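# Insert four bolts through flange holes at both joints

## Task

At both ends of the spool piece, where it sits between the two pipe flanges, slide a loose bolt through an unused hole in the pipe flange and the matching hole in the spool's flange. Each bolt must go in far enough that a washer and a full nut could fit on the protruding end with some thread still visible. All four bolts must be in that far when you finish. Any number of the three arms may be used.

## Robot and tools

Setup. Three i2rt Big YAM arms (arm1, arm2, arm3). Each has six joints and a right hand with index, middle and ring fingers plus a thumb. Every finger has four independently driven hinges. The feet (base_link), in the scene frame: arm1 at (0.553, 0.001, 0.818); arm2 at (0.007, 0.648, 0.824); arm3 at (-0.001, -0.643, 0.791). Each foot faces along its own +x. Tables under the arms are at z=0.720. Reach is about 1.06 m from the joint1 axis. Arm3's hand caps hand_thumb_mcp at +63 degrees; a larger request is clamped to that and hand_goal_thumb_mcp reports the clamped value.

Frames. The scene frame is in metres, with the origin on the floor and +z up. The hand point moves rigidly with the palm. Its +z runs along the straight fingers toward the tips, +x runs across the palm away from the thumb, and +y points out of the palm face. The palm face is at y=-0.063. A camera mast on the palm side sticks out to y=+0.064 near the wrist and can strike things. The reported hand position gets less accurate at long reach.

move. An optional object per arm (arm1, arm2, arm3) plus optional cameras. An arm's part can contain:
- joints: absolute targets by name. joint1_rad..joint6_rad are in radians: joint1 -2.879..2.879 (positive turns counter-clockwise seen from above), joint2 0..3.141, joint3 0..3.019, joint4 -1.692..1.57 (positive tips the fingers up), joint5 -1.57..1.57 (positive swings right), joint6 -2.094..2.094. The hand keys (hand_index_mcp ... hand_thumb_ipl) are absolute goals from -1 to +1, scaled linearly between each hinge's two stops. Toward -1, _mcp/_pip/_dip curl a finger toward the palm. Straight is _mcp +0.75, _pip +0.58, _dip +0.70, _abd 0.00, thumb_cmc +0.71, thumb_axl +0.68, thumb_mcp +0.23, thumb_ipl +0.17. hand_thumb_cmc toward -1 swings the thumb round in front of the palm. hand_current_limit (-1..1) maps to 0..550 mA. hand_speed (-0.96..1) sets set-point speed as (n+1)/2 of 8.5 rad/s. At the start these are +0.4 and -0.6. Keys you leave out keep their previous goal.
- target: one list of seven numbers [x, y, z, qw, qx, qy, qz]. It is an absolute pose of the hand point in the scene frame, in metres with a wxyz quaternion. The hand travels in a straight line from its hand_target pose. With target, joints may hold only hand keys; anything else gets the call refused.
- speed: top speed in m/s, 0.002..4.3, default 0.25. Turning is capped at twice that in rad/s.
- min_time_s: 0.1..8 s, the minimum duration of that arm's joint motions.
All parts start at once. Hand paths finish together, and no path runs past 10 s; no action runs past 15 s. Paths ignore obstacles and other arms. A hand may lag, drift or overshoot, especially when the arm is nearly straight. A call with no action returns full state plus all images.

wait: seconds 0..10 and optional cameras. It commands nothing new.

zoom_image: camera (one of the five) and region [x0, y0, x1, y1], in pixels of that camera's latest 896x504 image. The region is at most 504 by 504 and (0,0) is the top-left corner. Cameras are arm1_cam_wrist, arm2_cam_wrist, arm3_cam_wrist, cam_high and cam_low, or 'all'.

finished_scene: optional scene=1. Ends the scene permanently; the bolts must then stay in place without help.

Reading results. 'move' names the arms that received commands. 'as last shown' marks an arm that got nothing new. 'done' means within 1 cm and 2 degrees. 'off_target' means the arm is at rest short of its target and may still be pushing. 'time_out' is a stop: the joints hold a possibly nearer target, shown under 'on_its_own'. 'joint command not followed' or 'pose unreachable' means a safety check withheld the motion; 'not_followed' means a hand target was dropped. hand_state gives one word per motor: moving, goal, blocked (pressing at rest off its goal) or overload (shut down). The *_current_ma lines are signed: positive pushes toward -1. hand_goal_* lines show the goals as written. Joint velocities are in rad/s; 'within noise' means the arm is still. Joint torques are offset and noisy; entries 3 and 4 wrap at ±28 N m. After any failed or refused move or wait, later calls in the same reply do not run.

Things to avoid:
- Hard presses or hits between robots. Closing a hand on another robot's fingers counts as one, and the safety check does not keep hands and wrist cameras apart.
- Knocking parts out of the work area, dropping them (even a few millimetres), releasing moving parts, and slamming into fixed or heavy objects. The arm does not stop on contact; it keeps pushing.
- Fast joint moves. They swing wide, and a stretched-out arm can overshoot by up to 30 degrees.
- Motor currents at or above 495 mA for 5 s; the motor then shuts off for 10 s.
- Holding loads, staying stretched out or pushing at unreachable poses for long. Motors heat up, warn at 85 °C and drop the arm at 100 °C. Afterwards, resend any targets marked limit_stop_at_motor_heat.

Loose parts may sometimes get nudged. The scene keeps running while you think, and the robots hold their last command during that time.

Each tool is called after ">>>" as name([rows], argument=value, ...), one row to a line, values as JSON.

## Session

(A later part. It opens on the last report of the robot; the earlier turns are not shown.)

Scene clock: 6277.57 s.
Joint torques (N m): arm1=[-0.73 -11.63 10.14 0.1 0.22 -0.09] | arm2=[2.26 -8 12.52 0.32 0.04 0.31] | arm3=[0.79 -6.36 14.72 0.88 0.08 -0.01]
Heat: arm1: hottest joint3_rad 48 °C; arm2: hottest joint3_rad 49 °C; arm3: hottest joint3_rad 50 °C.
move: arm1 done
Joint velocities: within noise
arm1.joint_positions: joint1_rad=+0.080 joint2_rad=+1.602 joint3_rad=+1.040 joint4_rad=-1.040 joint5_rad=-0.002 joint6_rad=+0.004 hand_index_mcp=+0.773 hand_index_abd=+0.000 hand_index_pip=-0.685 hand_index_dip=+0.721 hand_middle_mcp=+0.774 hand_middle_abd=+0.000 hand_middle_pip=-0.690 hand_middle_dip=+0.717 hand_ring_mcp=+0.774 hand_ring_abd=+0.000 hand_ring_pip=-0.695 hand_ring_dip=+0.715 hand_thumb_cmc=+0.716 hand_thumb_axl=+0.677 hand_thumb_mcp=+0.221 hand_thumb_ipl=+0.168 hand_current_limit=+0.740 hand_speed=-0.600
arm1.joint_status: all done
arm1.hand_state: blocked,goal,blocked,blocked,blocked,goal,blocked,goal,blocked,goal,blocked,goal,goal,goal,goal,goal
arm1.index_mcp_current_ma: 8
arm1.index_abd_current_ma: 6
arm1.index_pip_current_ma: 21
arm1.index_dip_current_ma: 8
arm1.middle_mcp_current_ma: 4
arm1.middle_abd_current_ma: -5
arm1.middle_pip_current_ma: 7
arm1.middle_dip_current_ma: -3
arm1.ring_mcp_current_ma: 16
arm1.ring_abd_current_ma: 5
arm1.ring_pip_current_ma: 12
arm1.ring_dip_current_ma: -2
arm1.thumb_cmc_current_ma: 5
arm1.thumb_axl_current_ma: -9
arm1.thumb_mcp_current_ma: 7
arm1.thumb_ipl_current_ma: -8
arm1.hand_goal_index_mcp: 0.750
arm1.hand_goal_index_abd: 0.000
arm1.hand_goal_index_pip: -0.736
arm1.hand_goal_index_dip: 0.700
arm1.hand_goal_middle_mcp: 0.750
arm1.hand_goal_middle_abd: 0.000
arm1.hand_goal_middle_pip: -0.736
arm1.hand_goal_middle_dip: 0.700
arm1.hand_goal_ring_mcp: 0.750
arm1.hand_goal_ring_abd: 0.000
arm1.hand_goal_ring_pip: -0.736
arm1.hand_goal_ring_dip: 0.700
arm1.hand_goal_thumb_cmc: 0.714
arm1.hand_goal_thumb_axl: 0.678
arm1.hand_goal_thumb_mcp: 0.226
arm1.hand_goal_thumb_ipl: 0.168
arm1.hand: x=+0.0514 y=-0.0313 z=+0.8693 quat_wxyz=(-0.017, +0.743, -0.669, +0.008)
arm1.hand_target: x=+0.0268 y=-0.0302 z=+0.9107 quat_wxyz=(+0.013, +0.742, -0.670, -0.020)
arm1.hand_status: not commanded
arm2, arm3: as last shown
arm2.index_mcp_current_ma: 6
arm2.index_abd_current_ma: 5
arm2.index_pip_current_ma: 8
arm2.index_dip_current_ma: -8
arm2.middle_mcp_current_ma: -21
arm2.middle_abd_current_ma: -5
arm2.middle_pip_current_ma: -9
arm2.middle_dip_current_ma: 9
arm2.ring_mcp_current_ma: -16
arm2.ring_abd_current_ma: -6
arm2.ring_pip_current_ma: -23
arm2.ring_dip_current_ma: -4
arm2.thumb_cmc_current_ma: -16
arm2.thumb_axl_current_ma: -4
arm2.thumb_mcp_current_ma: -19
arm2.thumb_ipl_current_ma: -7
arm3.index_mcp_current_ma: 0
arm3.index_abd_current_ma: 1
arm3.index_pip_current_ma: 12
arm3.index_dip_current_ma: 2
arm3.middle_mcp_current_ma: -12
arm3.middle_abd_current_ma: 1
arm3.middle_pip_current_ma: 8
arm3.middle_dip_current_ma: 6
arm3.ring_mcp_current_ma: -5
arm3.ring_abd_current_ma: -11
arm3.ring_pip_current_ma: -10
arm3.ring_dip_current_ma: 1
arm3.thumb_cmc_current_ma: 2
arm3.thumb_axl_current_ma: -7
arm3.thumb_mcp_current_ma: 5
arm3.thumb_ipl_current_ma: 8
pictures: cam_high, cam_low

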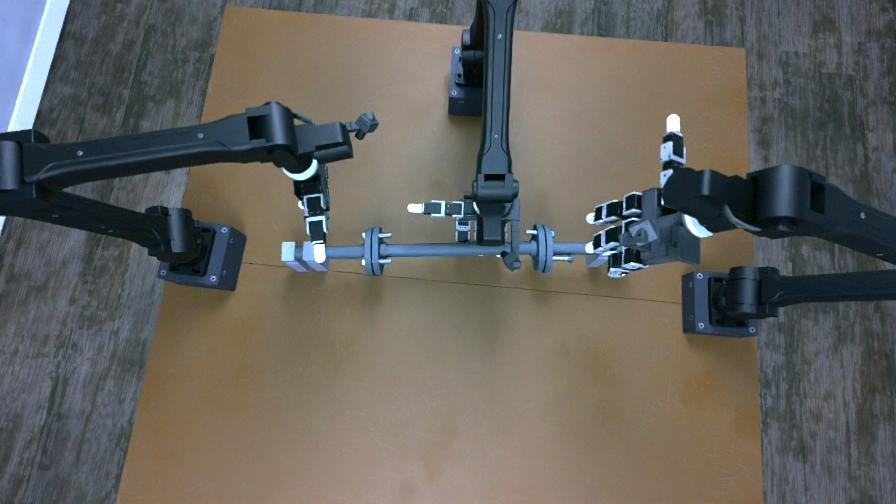

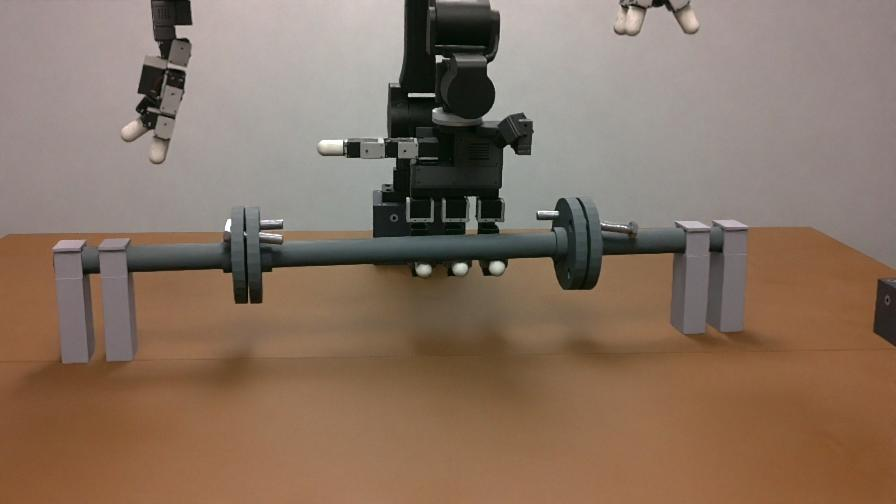

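>>> move(arm3={"joints": {"joint1_rad": -0.106, "joint2_rad": 1.270, "joint3_rad": 1.193, "joint4_rad": -1.280, "hand_index_mcp": 0.79, "hand_middle_mcp": 0.79}, "min_time_s": 2.5}, cameras=["cam_low", "arm3_cam_wrist"])

>>> zoom_image(camera="cam_low", region=[575, 180, 655, 240])

>>> zoom_image(camera="arm3_cam_wrist", region=[370, 0, 530, 130])

Scene clock: 6295.77 s.
Joint torques (N m): arm1=[-0.73 -11.69 10.14 0.13 0.23 -0.08] | arm2=[2.26 -8 12.51 0.32 0.04 0.31] | arm3=[0.38 -8.12 9.78 1.31 0.07 0.01]
Heat: arm1: hottest joint3_rad 47 °C; arm2: hottest joint3_rad 49 °C; arm3: hottest joint3_rad 50 °C.
move: arm3 done
Joint velocities: within noise
arm1, arm2: as last shown
arm1.index_mcp_current_ma: -6
arm1.index_abd_current_ma: -9
arm1.index_pip_current_ma: 5
arm1.index_dip_current_ma: 19
arm1.middle_mcp_current_ma: 11
arm1.middle_abd_current_ma: -3
arm1.middle_pip_current_ma: -1
arm1.middle_dip_current_ma: -5
arm1.ring_mcp_current_ma: 14
arm1.ring_abd_current_ma: 19
arm1.ring_pip_current_ma: 10
arm1.ring_dip_current_ma: 8
arm1.thumb_cmc_current_ma: -12
arm1.thumb_axl_current_ma: -1
arm1.thumb_mcp_current_ma: 17
arm1.thumb_ipl_current_ma: 0
arm2.index_mcp_current_ma: 4
arm2.index_abd_current_ma: -3
arm2.index_pip_current_ma: 7
arm2.index_dip_current_ma: -6
arm2.middle_mcp_current_ma: -27
arm2.middle_abd_current_ma: -2
arm2.middle_pip_current_ma: -6
arm2.middle_dip_current_ma: 8
arm2.ring_mcp_current_ma: -18
arm2.ring_abd_current_ma: -7
arm2.ring_pip_current_ma: -19
arm2.ring_dip_current_ma: -1
arm2.thumb_cmc_current_ma: -7
arm2.thumb_axl_current_ma: -3
arm2.thumb_mcp_current_ma: -20
arm2.thumb_ipl_current_ma: -5
arm3.joint_positions: joint1_rad=-0.110 joint2_rad=+1.264 joint3_rad=+1.194 joint4_rad=-1.296 joint5_rad=-0.015 joint6_rad=-0.084 hand_index_mcp=+0.797 hand_index_abd=+0.065 hand_index_pip=+0.589 hand_index_dip=+0.703 hand_middle_mcp=+0.797 hand_middle_abd=-0.068 hand_middle_pip=+0.591 hand_middle_dip=+0.710 hand_ring_mcp=+0.967 hand_ring_abd=-0.007 hand_ring_pip=+0.962 hand_ring_dip=+0.976 hand_thumb_cmc=+0.719 hand_thumb_axl=+0.677 hand_thumb_mcp=+0.218 hand_thumb_ipl=+0.168 hand_current_limit=+0.740 hand_speed=-0.800
arm3.joint_status: all done
arm3.hand_state: goal,goal,goal,goal,goal,goal,goal,goal,goal,goal,goal,goal,goal,goal,goal,goal
arm3.index_mcp_current_ma: -3
arm3.index_abd_current_ma: 5
arm3.index_pip_current_ma: 7
arm3.index_dip_current_ma: 5
arm3.middle_mcp_current_ma: -9
arm3.middle_abd_current_ma: -3
arm3.middle_pip_current_ma: 5
arm3.middle_dip_current_ma: -1
arm3.ring_mcp_current_ma: -4
arm3.ring_abd_current_ma: -3
arm3.ring_pip_current_ma: -8
arm3.ring_dip_current_ma: 6
arm3.thumb_cmc_current_ma: -3
arm3.thumb_axl_current_ma: -9
arm3.thumb_mcp_current_ma: -1
arm3.thumb_ipl_current_ma: 5
arm3.hand_goal_index_mcp: 0.790
arm3.hand_goal_index_abd: 0.080
arm3.hand_goal_index_pip: 0.580
arm3.hand_goal_index_dip: 0.700
arm3.hand_goal_middle_mcp: 0.790
arm3.hand_goal_middle_abd: -0.080
arm3.hand_goal_middle_pip: 0.580
arm3.hand_goal_middle_dip: 0.700
arm3.hand_goal_ring_mcp: 0.980
arm3.hand_goal_ring_abd: 0.000
arm3.hand_goal_ring_pip: 0.980
arm3.hand_goal_ring_dip: 0.980
arm3.hand_goal_thumb_cmc: 0.714
arm3.hand_goal_thumb_axl: 0.678
arm3.hand_goal_thumb_mcp: 0.226
arm3.hand_goal_thumb_ipl: 0.168
arm3.hand: x=+0.0622 y=-0.1586 z=+1.0526 quat_wxyz=(+0.001, +0.008, +0.995, +0.104)
arm3.hand_target: x=+0.0614 y=-0.1546 z=+1.0515 quat_wxyz=(+0.001, +0.010, +0.994, +0.108)
arm3.hand_status: not commanded
pictures: arm3_cam_wrist, cam_low

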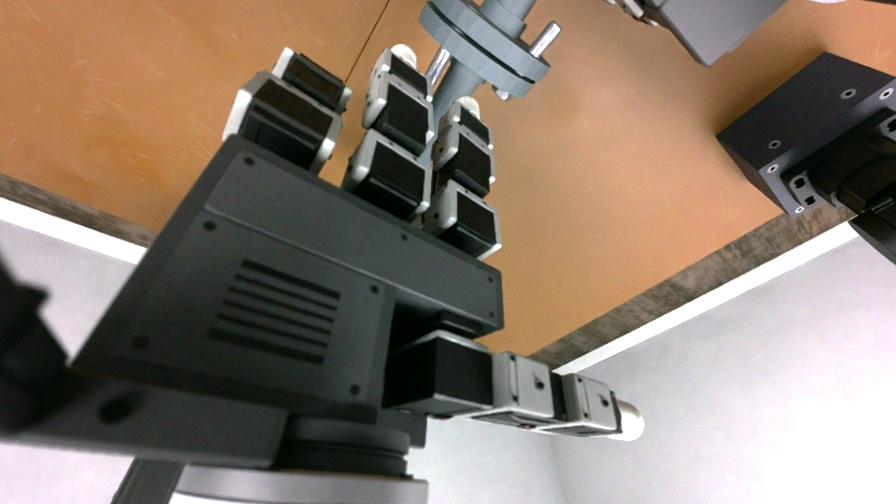

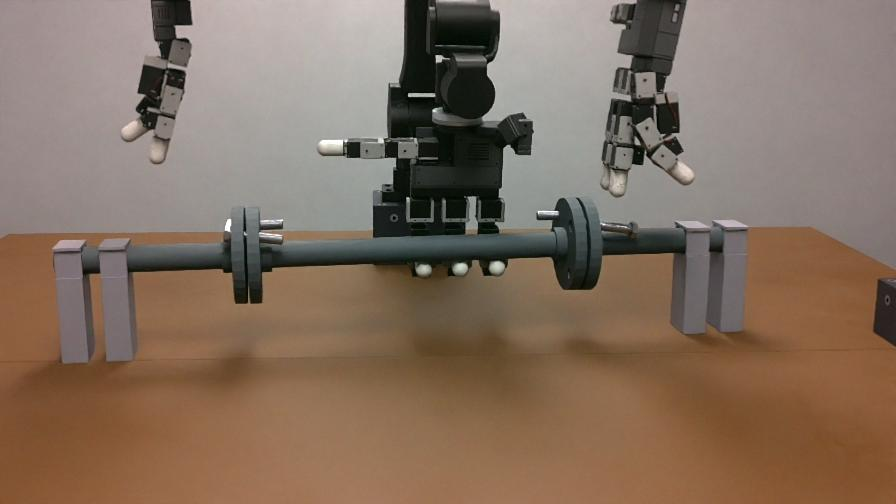

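Scaled by 6.300.

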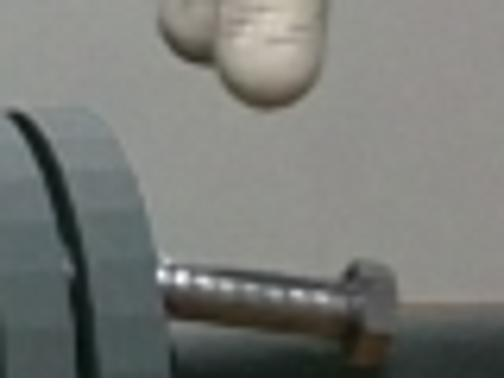

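Scaled by 3.150.

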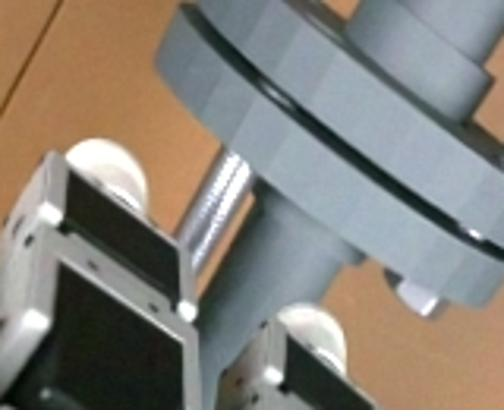

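>>> move(arm3={"joints": {"joint2_rad": 1.228, "joint3_rad": 1.029, "joint4_rad": -1.108}, "min_time_s": 2.5}, cameras=["cam_low", "arm3_cam_wrist"])

>>> zoom_image(camera="cam_low", region=[575, 180, 655, 240])

>>> zoom_image(camera="arm3_cam_wrist", region=[370, 0, 530, 130])

Scene clock: 6306.10 s.
Joint torques (N m): arm1=[-0.67 -11.63 10.14 0.12 0.23 -0.08] | arm2=[2.32 -8 12.52 0.32 0.04 0.31] | arm3=[0.26 -9.41 9.36 1.4 0.08 0]
Heat: arm1: hottest joint3_rad 47 °C; arm2: hottest joint3_rad 49 °C; arm3: hottest joint3_rad 47 °C.
move: arm3 done
Joint velocities: within noise
arm1, arm2: as last shown
arm1.index_mcp_current_ma: 5
arm1.index_abd_current_ma: 8
arm1.index_pip_current_ma: -3
arm1.index_dip_current_ma: -8
arm1.middle_mcp_current_ma: 17
arm1.middle_abd_current_ma: 15
arm1.middle_pip_current_ma: 10
arm1.middle_dip_current_ma: 5
arm1.ring_mcp_current_ma: 2
arm1.ring_abd_current_ma: 10
arm1.ring_pip_current_ma: -8
arm1.ring_dip_current_ma: -8
arm1.thumb_cmc_current_ma: 4
arm1.thumb_axl_current_ma: 14
arm1.thumb_mcp_current_ma: 7
arm1.thumb_ipl_current_ma: 5
arm2.index_mcp_current_ma: 2
arm2.index_abd_current_ma: 5
arm2.index_dip_current_ma: -9
arm2.middle_mcp_current_ma: -23
arm2.middle_abd_current_ma: -4
arm2.middle_pip_current_ma: -15
arm2.middle_dip_current_ma: 11
arm2.ring_abd_current_ma: -8
arm2.ring_pip_current_ma: -23
arm2.ring_dip_current_ma: -2
arm2.thumb_cmc_current_ma: -16
arm2.thumb_axl_current_ma: 2
arm2.thumb_mcp_current_ma: -17
arm2.thumb_ipl_current_ma: -6
arm3.joint_positions: joint1_rad=-0.110 joint2_rad=+1.244 joint3_rad=+1.034 joint4_rad=-1.125 joint5_rad=-0.015 joint6_rad=-0.084 hand_index_mcp=+0.798 hand_index_abd=+0.065 hand_index_pip=+0.589 hand_index_dip=+0.703 hand_middle_mcp=+0.796 hand_middle_abd=-0.068 hand_middle_pip=+0.591 hand_middle_dip=+0.710 hand_ring_mcp=+0.967 hand_ring_abd=-0.007 hand_ring_pip=+0.962 hand_ring_dip=+0.976 hand_thumb_cmc=+0.719 hand_thumb_axl=+0.677 hand_thumb_mcp=+0.218 hand_thumb_ipl=+0.168 hand_current_limit=+0.740 hand_speed=-0.800
arm3.joint_status: all done
arm3.hand_state: goal,goal,goal,goal,goal,goal,goal,goal,goal,goal,goal,goal,goal,goal,goal,goal
arm3.index_mcp_current_ma: -6
arm3.index_abd_current_ma: 6
arm3.index_pip_current_ma: 13
arm3.index_dip_current_ma: 4
arm3.middle_mcp_current_ma: -12
arm3.middle_abd_current_ma: 6
arm3.middle_pip_current_ma: 9
arm3.middle_dip_current_ma: 3
arm3.ring_mcp_current_ma: 1
arm3.ring_abd_current_ma: -12
arm3.ring_pip_current_ma: -8
arm3.ring_dip_current_ma: 5
arm3.thumb_cmc_current_ma: -2
arm3.thumb_axl_current_ma: -5
arm3.thumb_mcp_current_ma: 0
arm3.thumb_ipl_current_ma: 6
arm3.hand_goal_index_mcp: 0.790
arm3.hand_goal_index_abd: 0.080
arm3.hand_goal_index_pip: 0.580
arm3.hand_goal_index_dip: 0.700
arm3.hand_goal_middle_mcp: 0.790
arm3.hand_goal_middle_abd: -0.080
arm3.hand_goal_middle_pip: 0.580
arm3.hand_goal_middle_dip: 0.700
arm3.hand_goal_ring_mcp: 0.980
arm3.hand_goal_ring_abd: 0.000
arm3.hand_goal_ring_pip: 0.980
arm3.hand_goal_ring_dip: 0.980
arm3.hand_goal_thumb_cmc: 0.714
arm3.hand_goal_thumb_axl: 0.678
arm3.hand_goal_thumb_mcp: 0.226
arm3.hand_goal_thumb_ipl: 0.168
arm3.hand: x=+0.0612 y=-0.1666 z=+1.0031 quat_wxyz=(+0.002, +0.008, +0.993, +0.119)
arm3.hand_target: x=+0.0602 y=-0.1657 z=+1.0104 quat_wxyz=(+0.003, +0.010, +0.991, +0.133)
arm3.hand_status: not commanded
pictures: arm3_cam_wrist, cam_low

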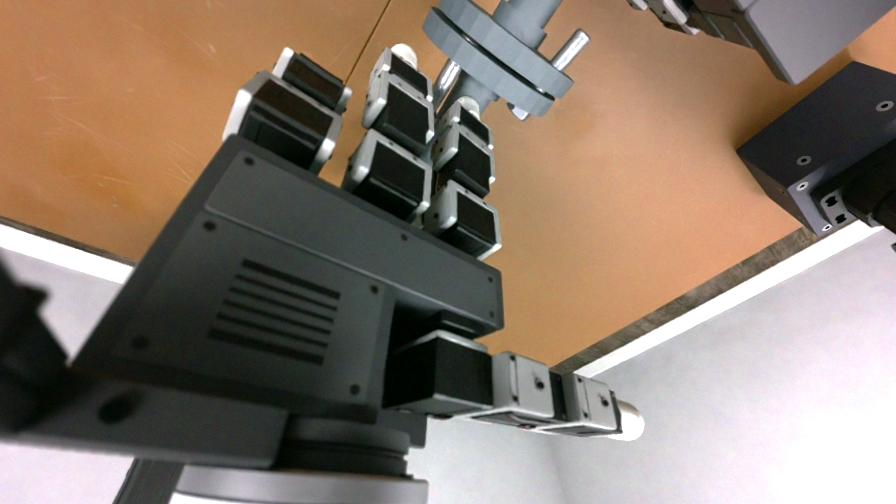

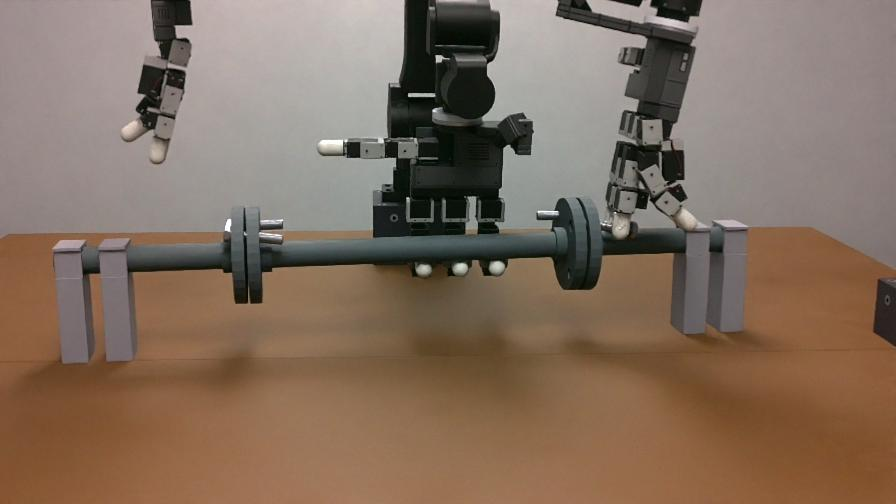

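Scaled by 6.300.

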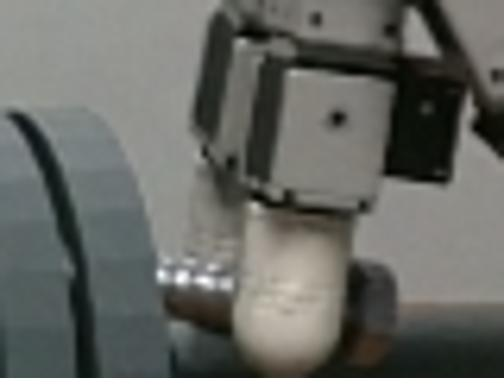

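Scaled by 3.150.

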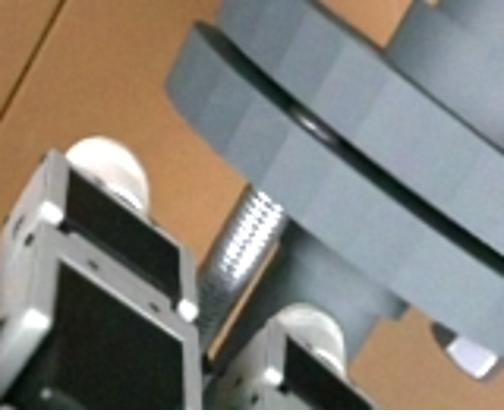

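>>> move(arm3={"joints": {"joint1_rad": -0.127}, "min_time_s": 0.8})

>>> move(arm3={"joints": {"hand_index_abd": -0.8, "hand_middle_abd": 0.8}}, cameras=["cam_low", "arm3_cam_wrist"])

>>> zoom_image(camera="cam_low", region=[575, 190, 655, 250])

>>> zoom_image(camera="arm3_cam_wrist", region=[370, 0, 530, 130])

Scene clock: 6328.33 s.
Joint torques (N m): arm1=[-0.73 -11.63 10.14 0.12 0.23 -0.09] | arm2=[2.26 -8 12.52 0.32 0.04 0.31] | arm3=[-0.85 -9.35 9.37 1.4 0.08 0.01]
Heat: arm1: hottest joint3_rad 47 °C; arm2: hottest joint3_rad 49 °C; arm3: hottest joint3_rad 43 °C.
move: arm3 done
Joint velocities: within noise
arm1: as last shown
arm1.index_mcp_current_ma: -8
arm1.index_abd_current_ma: -1
arm1.index_pip_current_ma: 21
arm1.index_dip_current_ma: 2
arm1.middle_mcp_current_ma: 20
arm1.middle_abd_current_ma: -20
arm1.middle_pip_current_ma: 8
arm1.middle_dip_current_ma: -1
arm1.ring_mcp_current_ma: 13
arm1.ring_abd_current_ma: 17
arm1.ring_pip_current_ma: 8
arm1.ring_dip_current_ma: 6
arm1.thumb_cmc_current_ma: 6
arm1.thumb_axl_current_ma: -5
arm1.thumb_mcp_current_ma: -4
arm1.thumb_ipl_current_ma: -2
arm2.joint_positions: joint1_rad=+0.328 joint2_rad=+1.291 joint3_rad=+1.217 joint4_rad=-1.464 joint5_rad=-0.001 joint6_rad=+0.078 hand_index_mcp=+0.992 hand_index_abd=-0.022 hand_index_pip=+0.591 hand_index_dip=+0.708 hand_middle_mcp=+0.948 hand_middle_abd=-0.018 hand_middle_pip=+0.958 hand_middle_dip=+0.970 hand_ring_mcp=+0.933 hand_ring_abd=-0.008 hand_ring_pip=+0.944 hand_ring_dip=+0.970 hand_thumb_cmc=+0.706 hand_thumb_axl=+0.676 hand_thumb_mcp=+0.204 hand_thumb_ipl=+0.173 hand_current_limit=+0.740 hand_speed=-0.600
arm2.joint_status: not commanded
arm2.hand_state: goal,blocked,goal,goal,blocked,goal,blocked,goal,blocked,goal,blocked,goal,goal,goal,blocked,goal
arm2.index_mcp_current_ma: 5
arm2.index_abd_current_ma: 0
arm2.index_pip_current_ma: 9
arm2.index_dip_current_ma: -2
arm2.middle_mcp_current_ma: -26
arm2.middle_abd_current_ma: -4
arm2.middle_pip_current_ma: -9
arm2.middle_dip_current_ma: 5
arm2.ring_mcp_current_ma: -20
arm2.ring_abd_current_ma: -4
arm2.ring_pip_current_ma: -23
arm2.ring_dip_current_ma: 0
arm2.thumb_cmc_current_ma: -10
arm2.thumb_axl_current_ma: -7
arm2.thumb_mcp_current_ma: -17
arm2.thumb_ipl_current_ma: -8
arm2.hand_goal_index_mcp: 1.000
arm2.hand_goal_index_abd: 0.000
arm2.hand_goal_index_pip: 0.580
arm2.hand_goal_index_dip: 0.700
arm2.hand_goal_middle_mcp: 0.980
arm2.hand_goal_middle_abd: 0.000
arm2.hand_goal_middle_pip: 0.980
arm2.hand_goal_middle_dip: 0.980
arm2.hand_goal_ring_mcp: 0.980
arm2.hand_goal_ring_abd: 0.000
arm2.hand_goal_ring_pip: 0.980
arm2.hand_goal_ring_dip: 0.980
arm2.hand_goal_thumb_cmc: 0.714
arm2.hand_goal_thumb_axl: 0.678
arm2.hand_goal_thumb_mcp: 0.226
arm2.hand_goal_thumb_ipl: 0.168
arm2.hand: x=+0.1140 y=+0.2066 z=+1.0673 quat_wxyz=(+0.020, +0.994, +0.111, +0.002)
arm2.hand_target: x=+0.1178 y=+0.2006 z=+1.0899 quat_wxyz=(+0.040, +0.994, +0.106, +0.005)
arm2.hand_status: not commanded
arm3.joint_positions: joint1_rad=-0.116 joint2_rad=+1.244 joint3_rad=+1.034 joint4_rad=-1.125 joint5_rad=-0.015 joint6_rad=-0.084 hand_index_mcp=+0.798 hand_index_abd=+0.065 hand_index_pip=+0.589 hand_index_dip=+0.703 hand_middle_mcp=+0.796 hand_middle_abd=-0.068 hand_middle_pip=+0.591 hand_middle_dip=+0.710 hand_ring_mcp=+0.967 hand_ring_abd=-0.007 hand_ring_pip=+0.962 hand_ring_dip=+0.976 hand_thumb_cmc=+0.719 hand_thumb_axl=+0.677 hand_thumb_mcp=+0.218 hand_thumb_ipl=+0.168 hand_current_limit=+0.740 hand_speed=-0.800
arm3.joint_status: all done
arm3.hand_state: goal,goal,goal,goal,goal,goal,goal,goal,goal,goal,goal,goal,goal,goal,goal,goal
arm3.index_mcp_current_ma: -5
arm3.index_abd_current_ma: 2
arm3.index_pip_current_ma: 17
arm3.index_dip_current_ma: 7
arm3.middle_mcp_current_ma: -12
arm3.middle_abd_current_ma: 5
arm3.middle_pip_current_ma: 6
arm3.middle_dip_current_ma: 6
arm3.ring_mcp_current_ma: -8
arm3.ring_abd_current_ma: -8
arm3.ring_pip_current_ma: -6
arm3.ring_dip_current_ma: 3
arm3.thumb_cmc_current_ma: -6
arm3.thumb_axl_current_ma: -6
arm3.thumb_mcp_current_ma: 6
arm3.thumb_ipl_current_ma: 4
arm3.hand_goal_index_mcp: 0.790
arm3.hand_goal_index_abd: 0.080
arm3.hand_goal_index_pip: 0.580
arm3.hand_goal_index_dip: 0.700
arm3.hand_goal_middle_mcp: 0.790
arm3.hand_goal_middle_abd: -0.080
arm3.hand_goal_middle_pip: 0.580
arm3.hand_goal_middle_dip: 0.700
arm3.hand_goal_ring_mcp: 0.980
arm3.hand_goal_ring_abd: 0.000
arm3.hand_goal_ring_pip: 0.980
arm3.hand_goal_ring_dip: 0.980
arm3.hand_goal_thumb_cmc: 0.714
arm3.hand_goal_thumb_axl: 0.678
arm3.hand_goal_thumb_mcp: 0.226
arm3.hand_goal_thumb_ipl: 0.168
arm3.hand: x=+0.0640 y=-0.1670 z=+1.0031 quat_wxyz=(+0.003, +0.011, +0.993, +0.119)
arm3.hand_target: x=+0.0703 y=-0.1671 z=+1.0104 quat_wxyz=(+0.005, +0.021, +0.991, +0.133)
arm3.hand_status: not commanded
pictures: none

Scene clock: 6329.80 s.
Joint torques (N m): arm1=[-0.67 -11.69 10.13 0.12 0.23 -0.08] | arm2=[2.26 -8 12.51 0.31 0.04 0.31] | arm3=[-0.79 -9.41 9.35 1.42 0.08 0]
Heat: arm1: hottest joint3_rad 47 °C; arm2: hottest joint3_rad 49 °C; arm3: hottest joint3_rad 43 °C.
move: arm3 off_target
Joint velocities: within noise
arm1, arm2: as last shown
arm1.index_mcp_current_ma: 8
arm1.index_abd_current_ma: -11
arm1.index_pip_current_ma: 12
arm1.index_dip_current_ma: 13
arm1.middle_mcp_current_ma: -7
arm1.middle_abd_current_ma: 0
arm1.middle_pip_current_ma: -6
arm1.middle_dip_current_ma: -6
arm1.ring_mcp_current_ma: 17
arm1.ring_abd_current_ma: -9
arm1.ring_pip_current_ma: 16
arm1.ring_dip_current_ma: -23
arm1.thumb_cmc_current_ma: -11
arm1.thumb_axl_current_ma: 2
arm1.thumb_mcp_current_ma: 10
arm1.thumb_ipl_current_ma: -5
arm2.index_mcp_current_ma: 0
arm2.index_pip_current_ma: 13
arm2.middle_mcp_current_ma: -23
arm2.middle_abd_current_ma: -2
arm2.middle_pip_current_ma: -8
arm2.ring_mcp_current_ma: -19
arm2.ring_abd_current_ma: -11
arm2.ring_pip_current_ma: -25
arm2.ring_dip_current_ma: -3
arm2.thumb_cmc_current_ma: -12
arm2.thumb_axl_current_ma: -5
arm2.thumb_mcp_current_ma: -15
arm2.thumb_ipl_current_ma: -4
arm3.joint_positions: joint1_rad=-0.117 joint2_rad=+1.244 joint3_rad=+1.034 joint4_rad=-1.125 joint5_rad=-0.015 joint6_rad=-0.084 hand_index_mcp=+0.800 hand_index_abd=-0.057 hand_index_pip=+0.589 hand_index_dip=+0.703 hand_middle_mcp=+0.796 hand_middle_abd=+0.098 hand_middle_pip=+0.591 hand_middle_dip=+0.710 hand_ring_mcp=+0.967 hand_ring_abd=-0.005 hand_ring_pip=+0.962 hand_ring_dip=+0.976 hand_thumb_cmc=+0.719 hand_thumb_axl=+0.677 hand_thumb_mcp=+0.218 hand_thumb_ipl=+0.168 hand_current_limit=+0.740 hand_speed=-0.800
arm3.joint_status: hand_index_abd off_target (ended at -0.057, target -0.800); hand_middle_abd off_target (ended at +0.098, target +0.800)
arm3.hand_state: goal,blocked,goal,goal,goal,blocked,goal,goal,goal,goal,goal,goal,goal,goal,goal,goal
arm3.index_mcp_current_ma: 0
arm3.index_abd_current_ma: 362
arm3.index_pip_current_ma: 10
arm3.index_dip_current_ma: 4
arm3.middle_mcp_current_ma: -9
arm3.middle_abd_current_ma: -328
arm3.middle_pip_current_ma: 6
arm3.middle_dip_current_ma: 0
arm3.ring_mcp_current_ma: -5
arm3.ring_abd_current_ma: -6
arm3.ring_pip_current_ma: -2
arm3.ring_dip_current_ma: 2
arm3.thumb_cmc_current_ma: 4
arm3.thumb_axl_current_ma: -1
arm3.thumb_mcp_current_ma: 5
arm3.thumb_ipl_current_ma: 8
arm3.hand_goal_index_mcp: 0.790
arm3.hand_goal_index_abd: -0.800
arm3.hand_goal_index_pip: 0.580
arm3.hand_goal_index_dip: 0.700
arm3.hand_goal_middle_mcp: 0.790
arm3.hand_goal_middle_abd: 0.800
arm3.hand_goal_middle_pip: 0.580
arm3.hand_goal_middle_dip: 0.700
arm3.hand_goal_ring_mcp: 0.980
arm3.hand_goal_ring_abd: 0.000
arm3.hand_goal_ring_pip: 0.980
arm3.hand_goal_ring_dip: 0.980
arm3.hand_goal_thumb_cmc: 0.714
arm3.hand_goal_thumb_axl: 0.678
arm3.hand_goal_thumb_mcp: 0.226
arm3.hand_goal_thumb_ipl: 0.168
arm3.hand: x=+0.0643 y=-0.1670 z=+1.0031 quat_wxyz=(+0.003, +0.011, +0.993, +0.119)
arm3.hand_target: x=+0.0702 y=-0.1671 z=+1.0104 quat_wxyz=(+0.005, +0.021, +0.991, +0.133)
arm3.hand_status: not commanded
pictures: arm3_cam_wrist, cam_low

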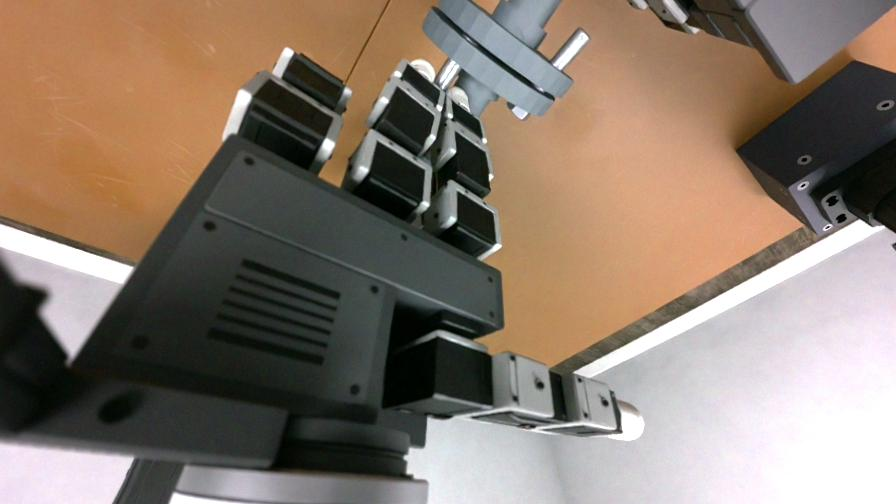

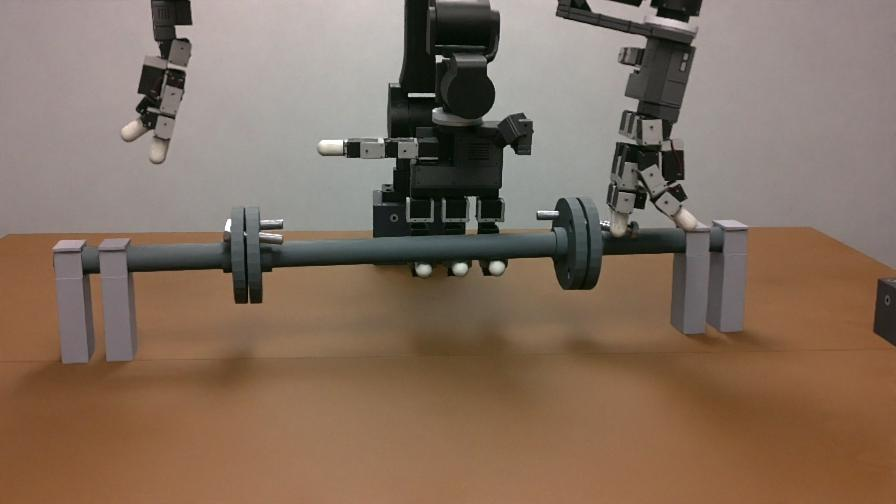

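Scaled by 6.300.

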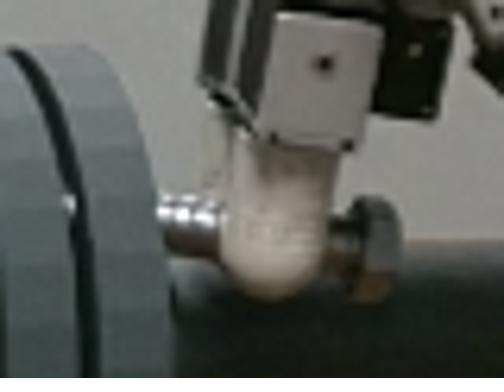

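Scaled by 3.150.

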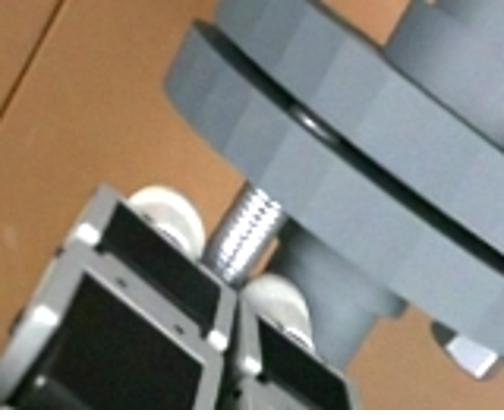

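>>> move(arm3={"joints": {"hand_index_abd": 0.05, "hand_middle_abd": -0.05, "joint3_rad": 1.016, "joint4_rad": -1.1}, "min_time_s": 1})

>>> move(arm3={"joints": {"hand_index_abd": -0.8, "hand_middle_abd": 0.8}}, cameras=["cam_low", "arm3_cam_wrist"])

>>> zoom_image(camera="cam_low", region=[575, 190, 655, 250])

Scene clock: 6347.47 s.
Joint torques (N m): arm1=[-0.73 -11.69 10.15 0.12 0.23 -0.09] | arm2=[2.32 -8 12.52 0.32 0.04 0.31] | arm3=[-0.79 -9 9.42 1.36 0.09 0]
Heat: arm1: hottest joint3_rad 47 °C; arm2: hottest joint3_rad 49 °C; arm3: hottest joint3_rad 42 °C.
move: arm3 off_target
Joint velocities: within noise
arm1, arm2: as last shown
arm1.index_mcp_current_ma: -5
arm1.index_abd_current_ma: -6
arm1.index_pip_current_ma: 6
arm1.index_dip_current_ma: -1
arm1.middle_mcp_current_ma: 7
arm1.middle_abd_current_ma: -13
arm1.middle_pip_current_ma: 9
arm1.middle_dip_current_ma: -17
arm1.ring_mcp_current_ma: 16
arm1.ring_abd_current_ma: 13
arm1.ring_pip_current_ma: 5
arm1.ring_dip_current_ma: -8
arm1.thumb_cmc_current_ma: -6
arm1.thumb_axl_current_ma: 6
arm1.thumb_mcp_current_ma: 3
arm1.thumb_ipl_current_ma: 8
arm2.index_mcp_current_ma: 1
arm2.index_abd_current_ma: 2
arm2.index_pip_current_ma: 14
arm2.index_dip_current_ma: -6
arm2.middle_mcp_current_ma: -26
arm2.middle_abd_current_ma: 1
arm2.middle_pip_current_ma: -9
arm2.middle_dip_current_ma: 1
arm2.ring_abd_current_ma: -8
arm2.ring_pip_current_ma: -19
arm2.ring_dip_current_ma: -4
arm2.thumb_cmc_current_ma: -15
arm2.thumb_axl_current_ma: -1
arm2.thumb_mcp_current_ma: -18
arm2.thumb_ipl_current_ma: -6
arm3.joint_positions: joint1_rad=-0.117 joint2_rad=+1.240 joint3_rad=+1.020 joint4_rad=-1.115 joint5_rad=-0.015 joint6_rad=-0.084 hand_index_mcp=+0.796 hand_index_abd=-0.030 hand_index_pip=+0.585 hand_index_dip=+0.702 hand_middle_mcp=+0.796 hand_middle_abd=-0.039 hand_middle_pip=+0.590 hand_middle_dip=+0.710 hand_ring_mcp=+0.967 hand_ring_abd=-0.005 hand_ring_pip=+0.962 hand_ring_dip=+0.976 hand_thumb_cmc=+0.719 hand_thumb_axl=+0.677 hand_thumb_mcp=+0.218 hand_thumb_ipl=+0.168 hand_current_limit=+0.740 hand_speed=-0.800
arm3.joint_status: hand_index_abd off_target (ended at -0.030, target +0.050); the others done
arm3.hand_state: goal,blocked,goal,goal,goal,goal,goal,goal,goal,goal,goal,goal,goal,goal,goal,goal
arm3.index_mcp_current_ma: -2
arm3.index_abd_current_ma: 4
arm3.index_pip_current_ma: 6
arm3.index_dip_current_ma: 11
arm3.middle_mcp_current_ma: -8
arm3.middle_abd_current_ma: 3
arm3.middle_pip_current_ma: 6
arm3.middle_dip_current_ma: 3
arm3.ring_mcp_current_ma: -7
arm3.ring_abd_current_ma: -10
arm3.ring_pip_current_ma: -6
arm3.ring_dip_current_ma: 4
arm3.thumb_cmc_current_ma: 2
arm3.thumb_axl_current_ma: -4
arm3.thumb_mcp_current_ma: 2
arm3.thumb_ipl_current_ma: 1
arm3.hand_goal_index_mcp: 0.790
arm3.hand_goal_index_abd: 0.050
arm3.hand_goal_index_pip: 0.580
arm3.hand_goal_index_dip: 0.700
arm3.hand_goal_middle_mcp: 0.790
arm3.hand_goal_middle_abd: -0.050
arm3.hand_goal_middle_pip: 0.580
arm3.hand_goal_middle_dip: 0.700
arm3.hand_goal_ring_mcp: 0.980
arm3.hand_goal_ring_abd: 0.000
arm3.hand_goal_ring_pip: 0.980
arm3.hand_goal_ring_dip: 0.980
arm3.hand_goal_thumb_cmc: 0.714
arm3.hand_goal_thumb_axl: 0.678
arm3.hand_goal_thumb_mcp: 0.226
arm3.hand_goal_thumb_ipl: 0.168
arm3.hand: x=+0.0641 y=-0.1696 z=+0.9989 quat_wxyz=(+0.003, +0.011, +0.993, +0.119)
arm3.hand_target: x=+0.0700 y=-0.1692 z=+1.0046 quat_wxyz=(+0.005, +0.021, +0.991, +0.130)
arm3.hand_status: not commanded
pictures: none

Scene clock: 6348.87 s.
Joint torques (N m): arm1=[-0.73 -11.63 10.15 0.12 0.23 -0.08] | arm2=[2.26 -8 12.51 0.32 0.04 0.31] | arm3=[-0.79 -8.94 9.4 1.39 0.09 0]
Heat: arm1: hottest joint3_rad 47 °C; arm2: hottest joint3_rad 49 °C; arm3: hottest joint3_rad 42 °C.
move: arm3 off_target
Joint velocities: within noise
arm1, arm2: as last shown
arm1.index_mcp_current_ma: 2
arm1.index_abd_current_ma: 2
arm1.index_pip_current_ma: 25
arm1.index_dip_current_ma: 8
arm1.middle_mcp_current_ma: 18
arm1.middle_abd_current_ma: -5
arm1.middle_pip_current_ma: 6
arm1.middle_dip_current_ma: -2
arm1.ring_abd_current_ma: -1
arm1.ring_pip_current_ma: 12
arm1.ring_dip_current_ma: -19
arm1.thumb_cmc_current_ma: -8
arm1.thumb_axl_current_ma: 16
arm1.thumb_mcp_current_ma: 11
arm1.thumb_ipl_current_ma: 9
arm2.index_mcp_current_ma: 3
arm2.index_abd_current_ma: -1
arm2.index_pip_current_ma: 7
arm2.index_dip_current_ma: -3
arm2.middle_mcp_current_ma: -24
arm2.middle_abd_current_ma: 0
arm2.middle_dip_current_ma: 4
arm2.ring_mcp_current_ma: -17
arm2.ring_abd_current_ma: -4
arm2.ring_pip_current_ma: -25
arm2.ring_dip_current_ma: -8
arm2.thumb_cmc_current_ma: -13
arm2.thumb_mcp_current_ma: -20
arm2.thumb_ipl_current_ma: -5
arm3.joint_positions: joint1_rad=-0.117 joint2_rad=+1.240 joint3_rad=+1.020 joint4_rad=-1.115 joint5_rad=-0.015 joint6_rad=-0.084 hand_index_mcp=+0.796 hand_index_abd=-0.058 hand_index_pip=+0.586 hand_index_dip=+0.701 hand_middle_mcp=+0.797 hand_middle_abd=+0.102 hand_middle_pip=+0.590 hand_middle_dip=+0.710 hand_ring_mcp=+0.967 hand_ring_abd=-0.004 hand_ring_pip=+0.962 hand_ring_dip=+0.976 hand_thumb_cmc=+0.719 hand_thumb_axl=+0.677 hand_thumb_mcp=+0.218 hand_thumb_ipl=+0.168 hand_current_limit=+0.740 hand_speed=-0.800
arm3.joint_status: hand_index_abd off_target (ended at -0.058, target -0.800); hand_middle_abd off_target (ended at +0.102, target +0.800)
arm3.hand_state: goal,blocked,goal,goal,goal,blocked,goal,goal,goal,goal,goal,goal,goal,goal,goal,goal
arm3.index_mcp_current_ma: 1
arm3.index_abd_current_ma: 357
arm3.index_pip_current_ma: 7
arm3.index_dip_current_ma: 8
arm3.middle_mcp_current_ma: -5
arm3.middle_abd_current_ma: -320
arm3.middle_pip_current_ma: 10
arm3.middle_dip_current_ma: 10
arm3.ring_mcp_current_ma: -7
arm3.ring_abd_current_ma: -10
arm3.ring_pip_current_ma: -4
arm3.ring_dip_current_ma: -4
arm3.thumb_cmc_current_ma: 4
arm3.thumb_axl_current_ma: -3
arm3.thumb_mcp_current_ma: 5
arm3.thumb_ipl_current_ma: 9
arm3.hand_goal_index_mcp: 0.790
arm3.hand_goal_index_abd: -0.800
arm3.hand_goal_index_pip: 0.580
arm3.hand_goal_index_dip: 0.700
arm3.hand_goal_middle_mcp: 0.790
arm3.hand_goal_middle_abd: 0.800
arm3.hand_goal_middle_pip: 0.580
arm3.hand_goal_middle_dip: 0.700
arm3.hand_goal_ring_mcp: 0.980
arm3.hand_goal_ring_abd: 0.000
arm3.hand_goal_ring_pip: 0.980
arm3.hand_goal_ring_dip: 0.980
arm3.hand_goal_thumb_cmc: 0.714
arm3.hand_goal_thumb_axl: 0.678
arm3.hand_goal_thumb_mcp: 0.226
arm3.hand_goal_thumb_ipl: 0.168
arm3.hand: x=+0.0641 y=-0.1696 z=+0.9989 quat_wxyz=(+0.003, +0.011, +0.993, +0.119)
arm3.hand_target: x=+0.0700 y=-0.1692 z=+1.0046 quat_wxyz=(+0.005, +0.021, +0.991, +0.130)
arm3.hand_status: not commanded
pictures: arm3_cam_wrist, cam_low

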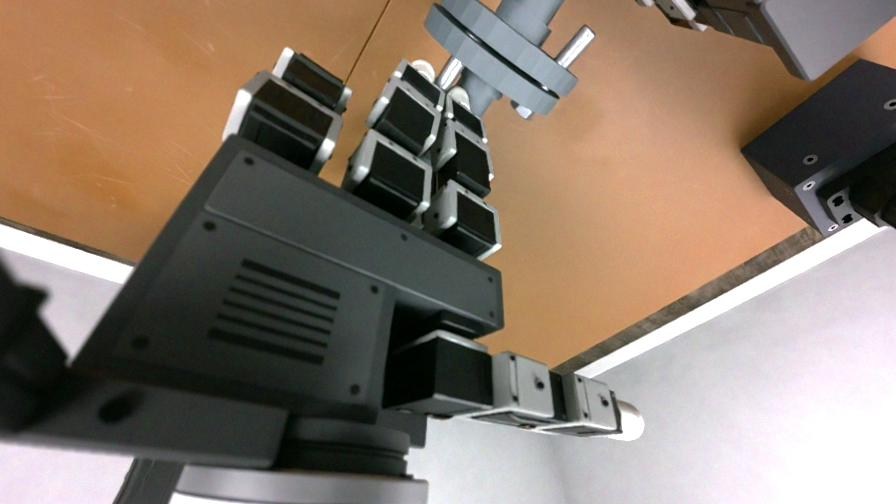

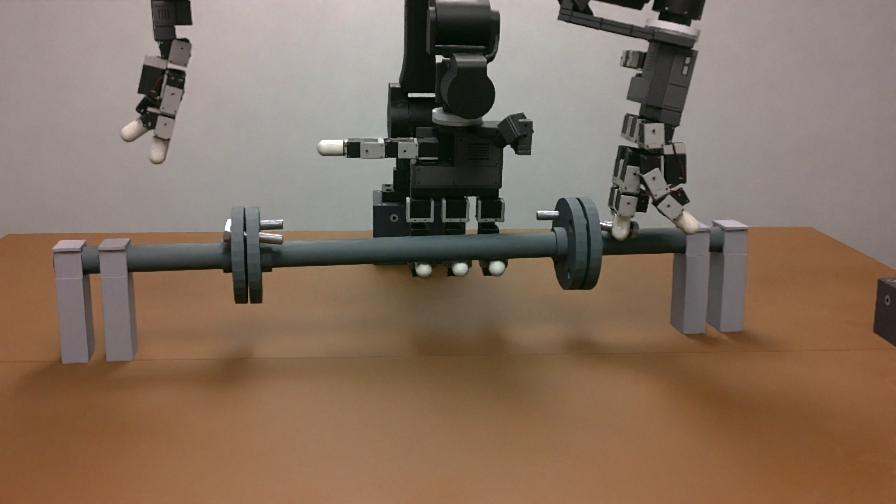

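Scaled by 6.300.

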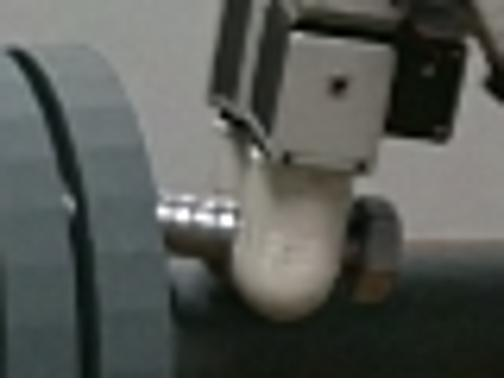

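>>> move(arm3={"joints": {"joint2_rad": 1.223, "joint3_rad": 1.090, "joint4_rad": -1.142}, "min_time_s": 1.2}, cameras=["cam_low", "arm3_cam_wrist"])

>>> zoom_image(camera="cam_low", region=[575, 190, 655, 250])

>>> zoom_image(camera="arm3_cam_wrist", region=[370, 0, 530, 130])

Scene clock: 6364.47 s.
Joint torques (N m): arm1=[-0.73 -11.69 10.14 0.12 0.23 -0.09] | arm2=[2.32 -8 12.51 0.32 0.04 0.31] | arm3=[-0.85 -9.41 14.79 0.32 0.09 0]
Heat: arm1: hottest joint3_rad 47 °C; arm2: hottest joint3_rad 49 °C; arm3: hottest joint3_rad 43 °C.
move: arm3 done
Joint velocities: within noise
arm1, arm2: as last shown
arm1.index_mcp_current_ma: 15
arm1.index_abd_current_ma: -17
arm1.index_pip_current_ma: 15
arm1.index_dip_current_ma: 7
arm1.middle_mcp_current_ma: 0
arm1.middle_abd_current_ma: -11
arm1.middle_pip_current_ma: 14
arm1.middle_dip_current_ma: 3
arm1.ring_mcp_current_ma: 17
arm1.ring_pip_current_ma: 1
arm1.ring_dip_current_ma: -7
arm1.thumb_cmc_current_ma: 5
arm1.thumb_axl_current_ma: 2
arm1.thumb_mcp_current_ma: 3
arm1.thumb_ipl_current_ma: -1
arm2.index_mcp_current_ma: 0
arm2.index_abd_current_ma: 3
arm2.index_pip_current_ma: 9
arm2.index_dip_current_ma: -2
arm2.middle_mcp_current_ma: -21
arm2.middle_pip_current_ma: -10
arm2.middle_dip_current_ma: 5
arm2.ring_mcp_current_ma: -24
arm2.ring_abd_current_ma: -9
arm2.ring_pip_current_ma: -24
arm2.ring_dip_current_ma: -4
arm2.thumb_axl_current_ma: 0
arm2.thumb_mcp_current_ma: -19
arm2.thumb_ipl_current_ma: -7
arm3.joint_positions: joint1_rad=-0.117 joint2_rad=+1.240 joint3_rad=+1.032 joint4_rad=-1.132 joint5_rad=-0.015 joint6_rad=-0.084 hand_index_mcp=+0.794 hand_index_abd=-0.058 hand_index_pip=+0.589 hand_index_dip=+0.703 hand_middle_mcp=+0.798 hand_middle_abd=+0.103 hand_middle_pip=+0.587 hand_middle_dip=+0.710 hand_ring_mcp=+0.967 hand_ring_abd=-0.004 hand_ring_pip=+0.962 hand_ring_dip=+0.976 hand_thumb_cmc=+0.719 hand_thumb_axl=+0.677 hand_thumb_mcp=+0.218 hand_thumb_ipl=+0.168 hand_current_limit=+0.740 hand_speed=-0.800
arm3.joint_status: all done
arm3.hand_state: goal,blocked,goal,goal,goal,blocked,goal,goal,goal,goal,goal,goal,goal,goal,goal,goal
arm3.index_mcp_current_ma: -3
arm3.index_abd_current_ma: 359
arm3.index_pip_current_ma: 12
arm3.index_dip_current_ma: 6
arm3.middle_mcp_current_ma: -4
arm3.middle_abd_current_ma: -315
arm3.middle_pip_current_ma: 7
arm3.middle_dip_current_ma: 4
arm3.ring_mcp_current_ma: 3
arm3.ring_abd_current_ma: -8
arm3.ring_pip_current_ma: -9
arm3.ring_dip_current_ma: 3
arm3.thumb_cmc_current_ma: -3
arm3.thumb_axl_current_ma: -6
arm3.thumb_mcp_current_ma: 5
arm3.thumb_ipl_current_ma: 5
arm3.hand_goal_index_mcp: 0.790
arm3.hand_goal_index_abd: -0.800
arm3.hand_goal_index_pip: 0.580
arm3.hand_goal_index_dip: 0.700
arm3.hand_goal_middle_mcp: 0.790
arm3.hand_goal_middle_abd: 0.800
arm3.hand_goal_middle_pip: 0.580
arm3.hand_goal_middle_dip: 0.700
arm3.hand_goal_ring_mcp: 0.980
arm3.hand_goal_ring_abd: 0.000
arm3.hand_goal_ring_pip: 0.980
arm3.hand_goal_ring_dip: 0.980
arm3.hand_goal_thumb_cmc: 0.714
arm3.hand_goal_thumb_axl: 0.678
arm3.hand_goal_thumb_mcp: 0.226
arm3.hand_goal_thumb_ipl: 0.168
arm3.hand: x=+0.0641 y=-0.1694 z=+1.0031 quat_wxyz=(+0.003, +0.011, +0.993, +0.117)
arm3.hand_target: x=+0.0714 y=-0.1581 z=+1.0396 quat_wxyz=(+0.006, +0.021, +0.989, +0.149)
arm3.hand_status: not commanded
pictures: arm3_cam_wrist, cam_low

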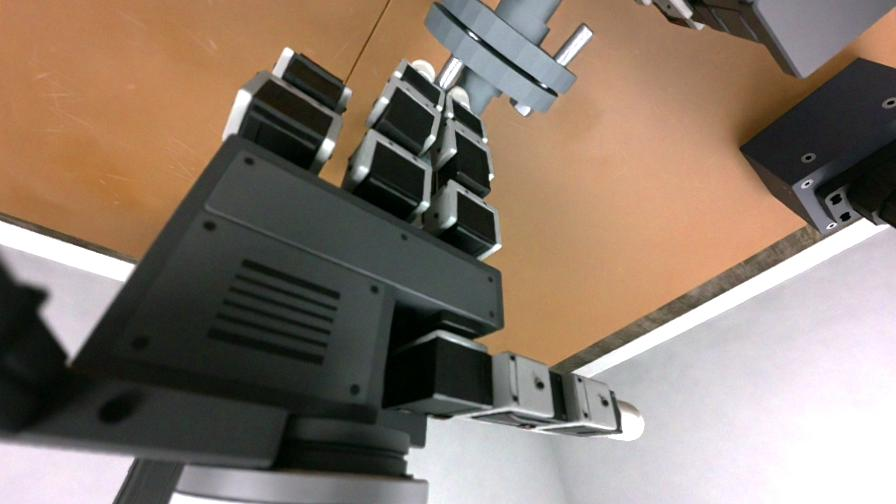

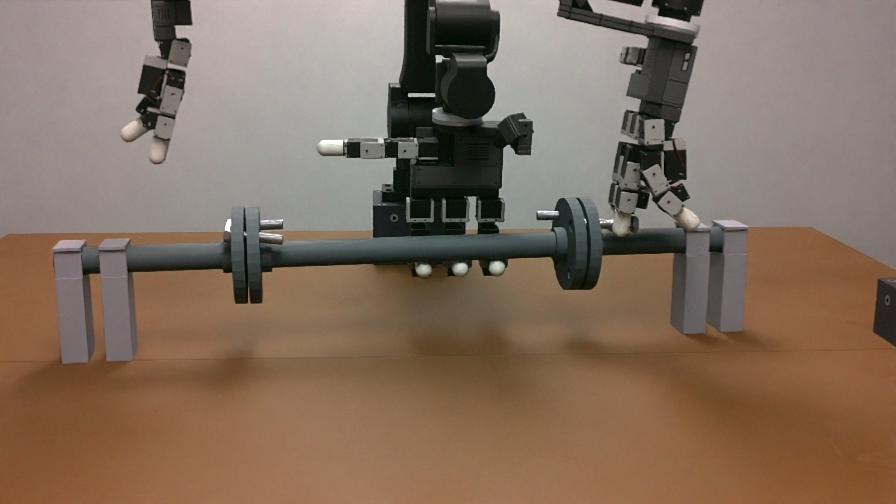

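Scaled by 6.300.

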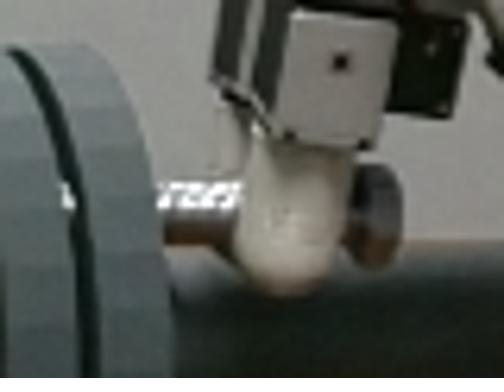

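Scaled by 3.150.

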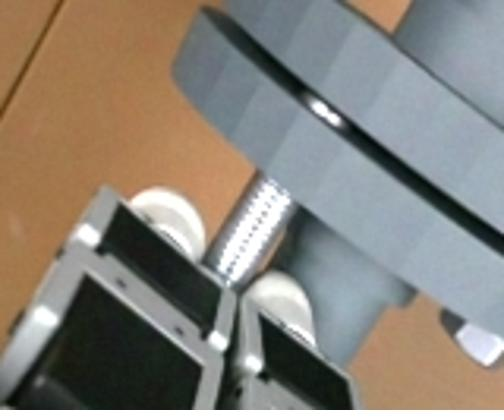

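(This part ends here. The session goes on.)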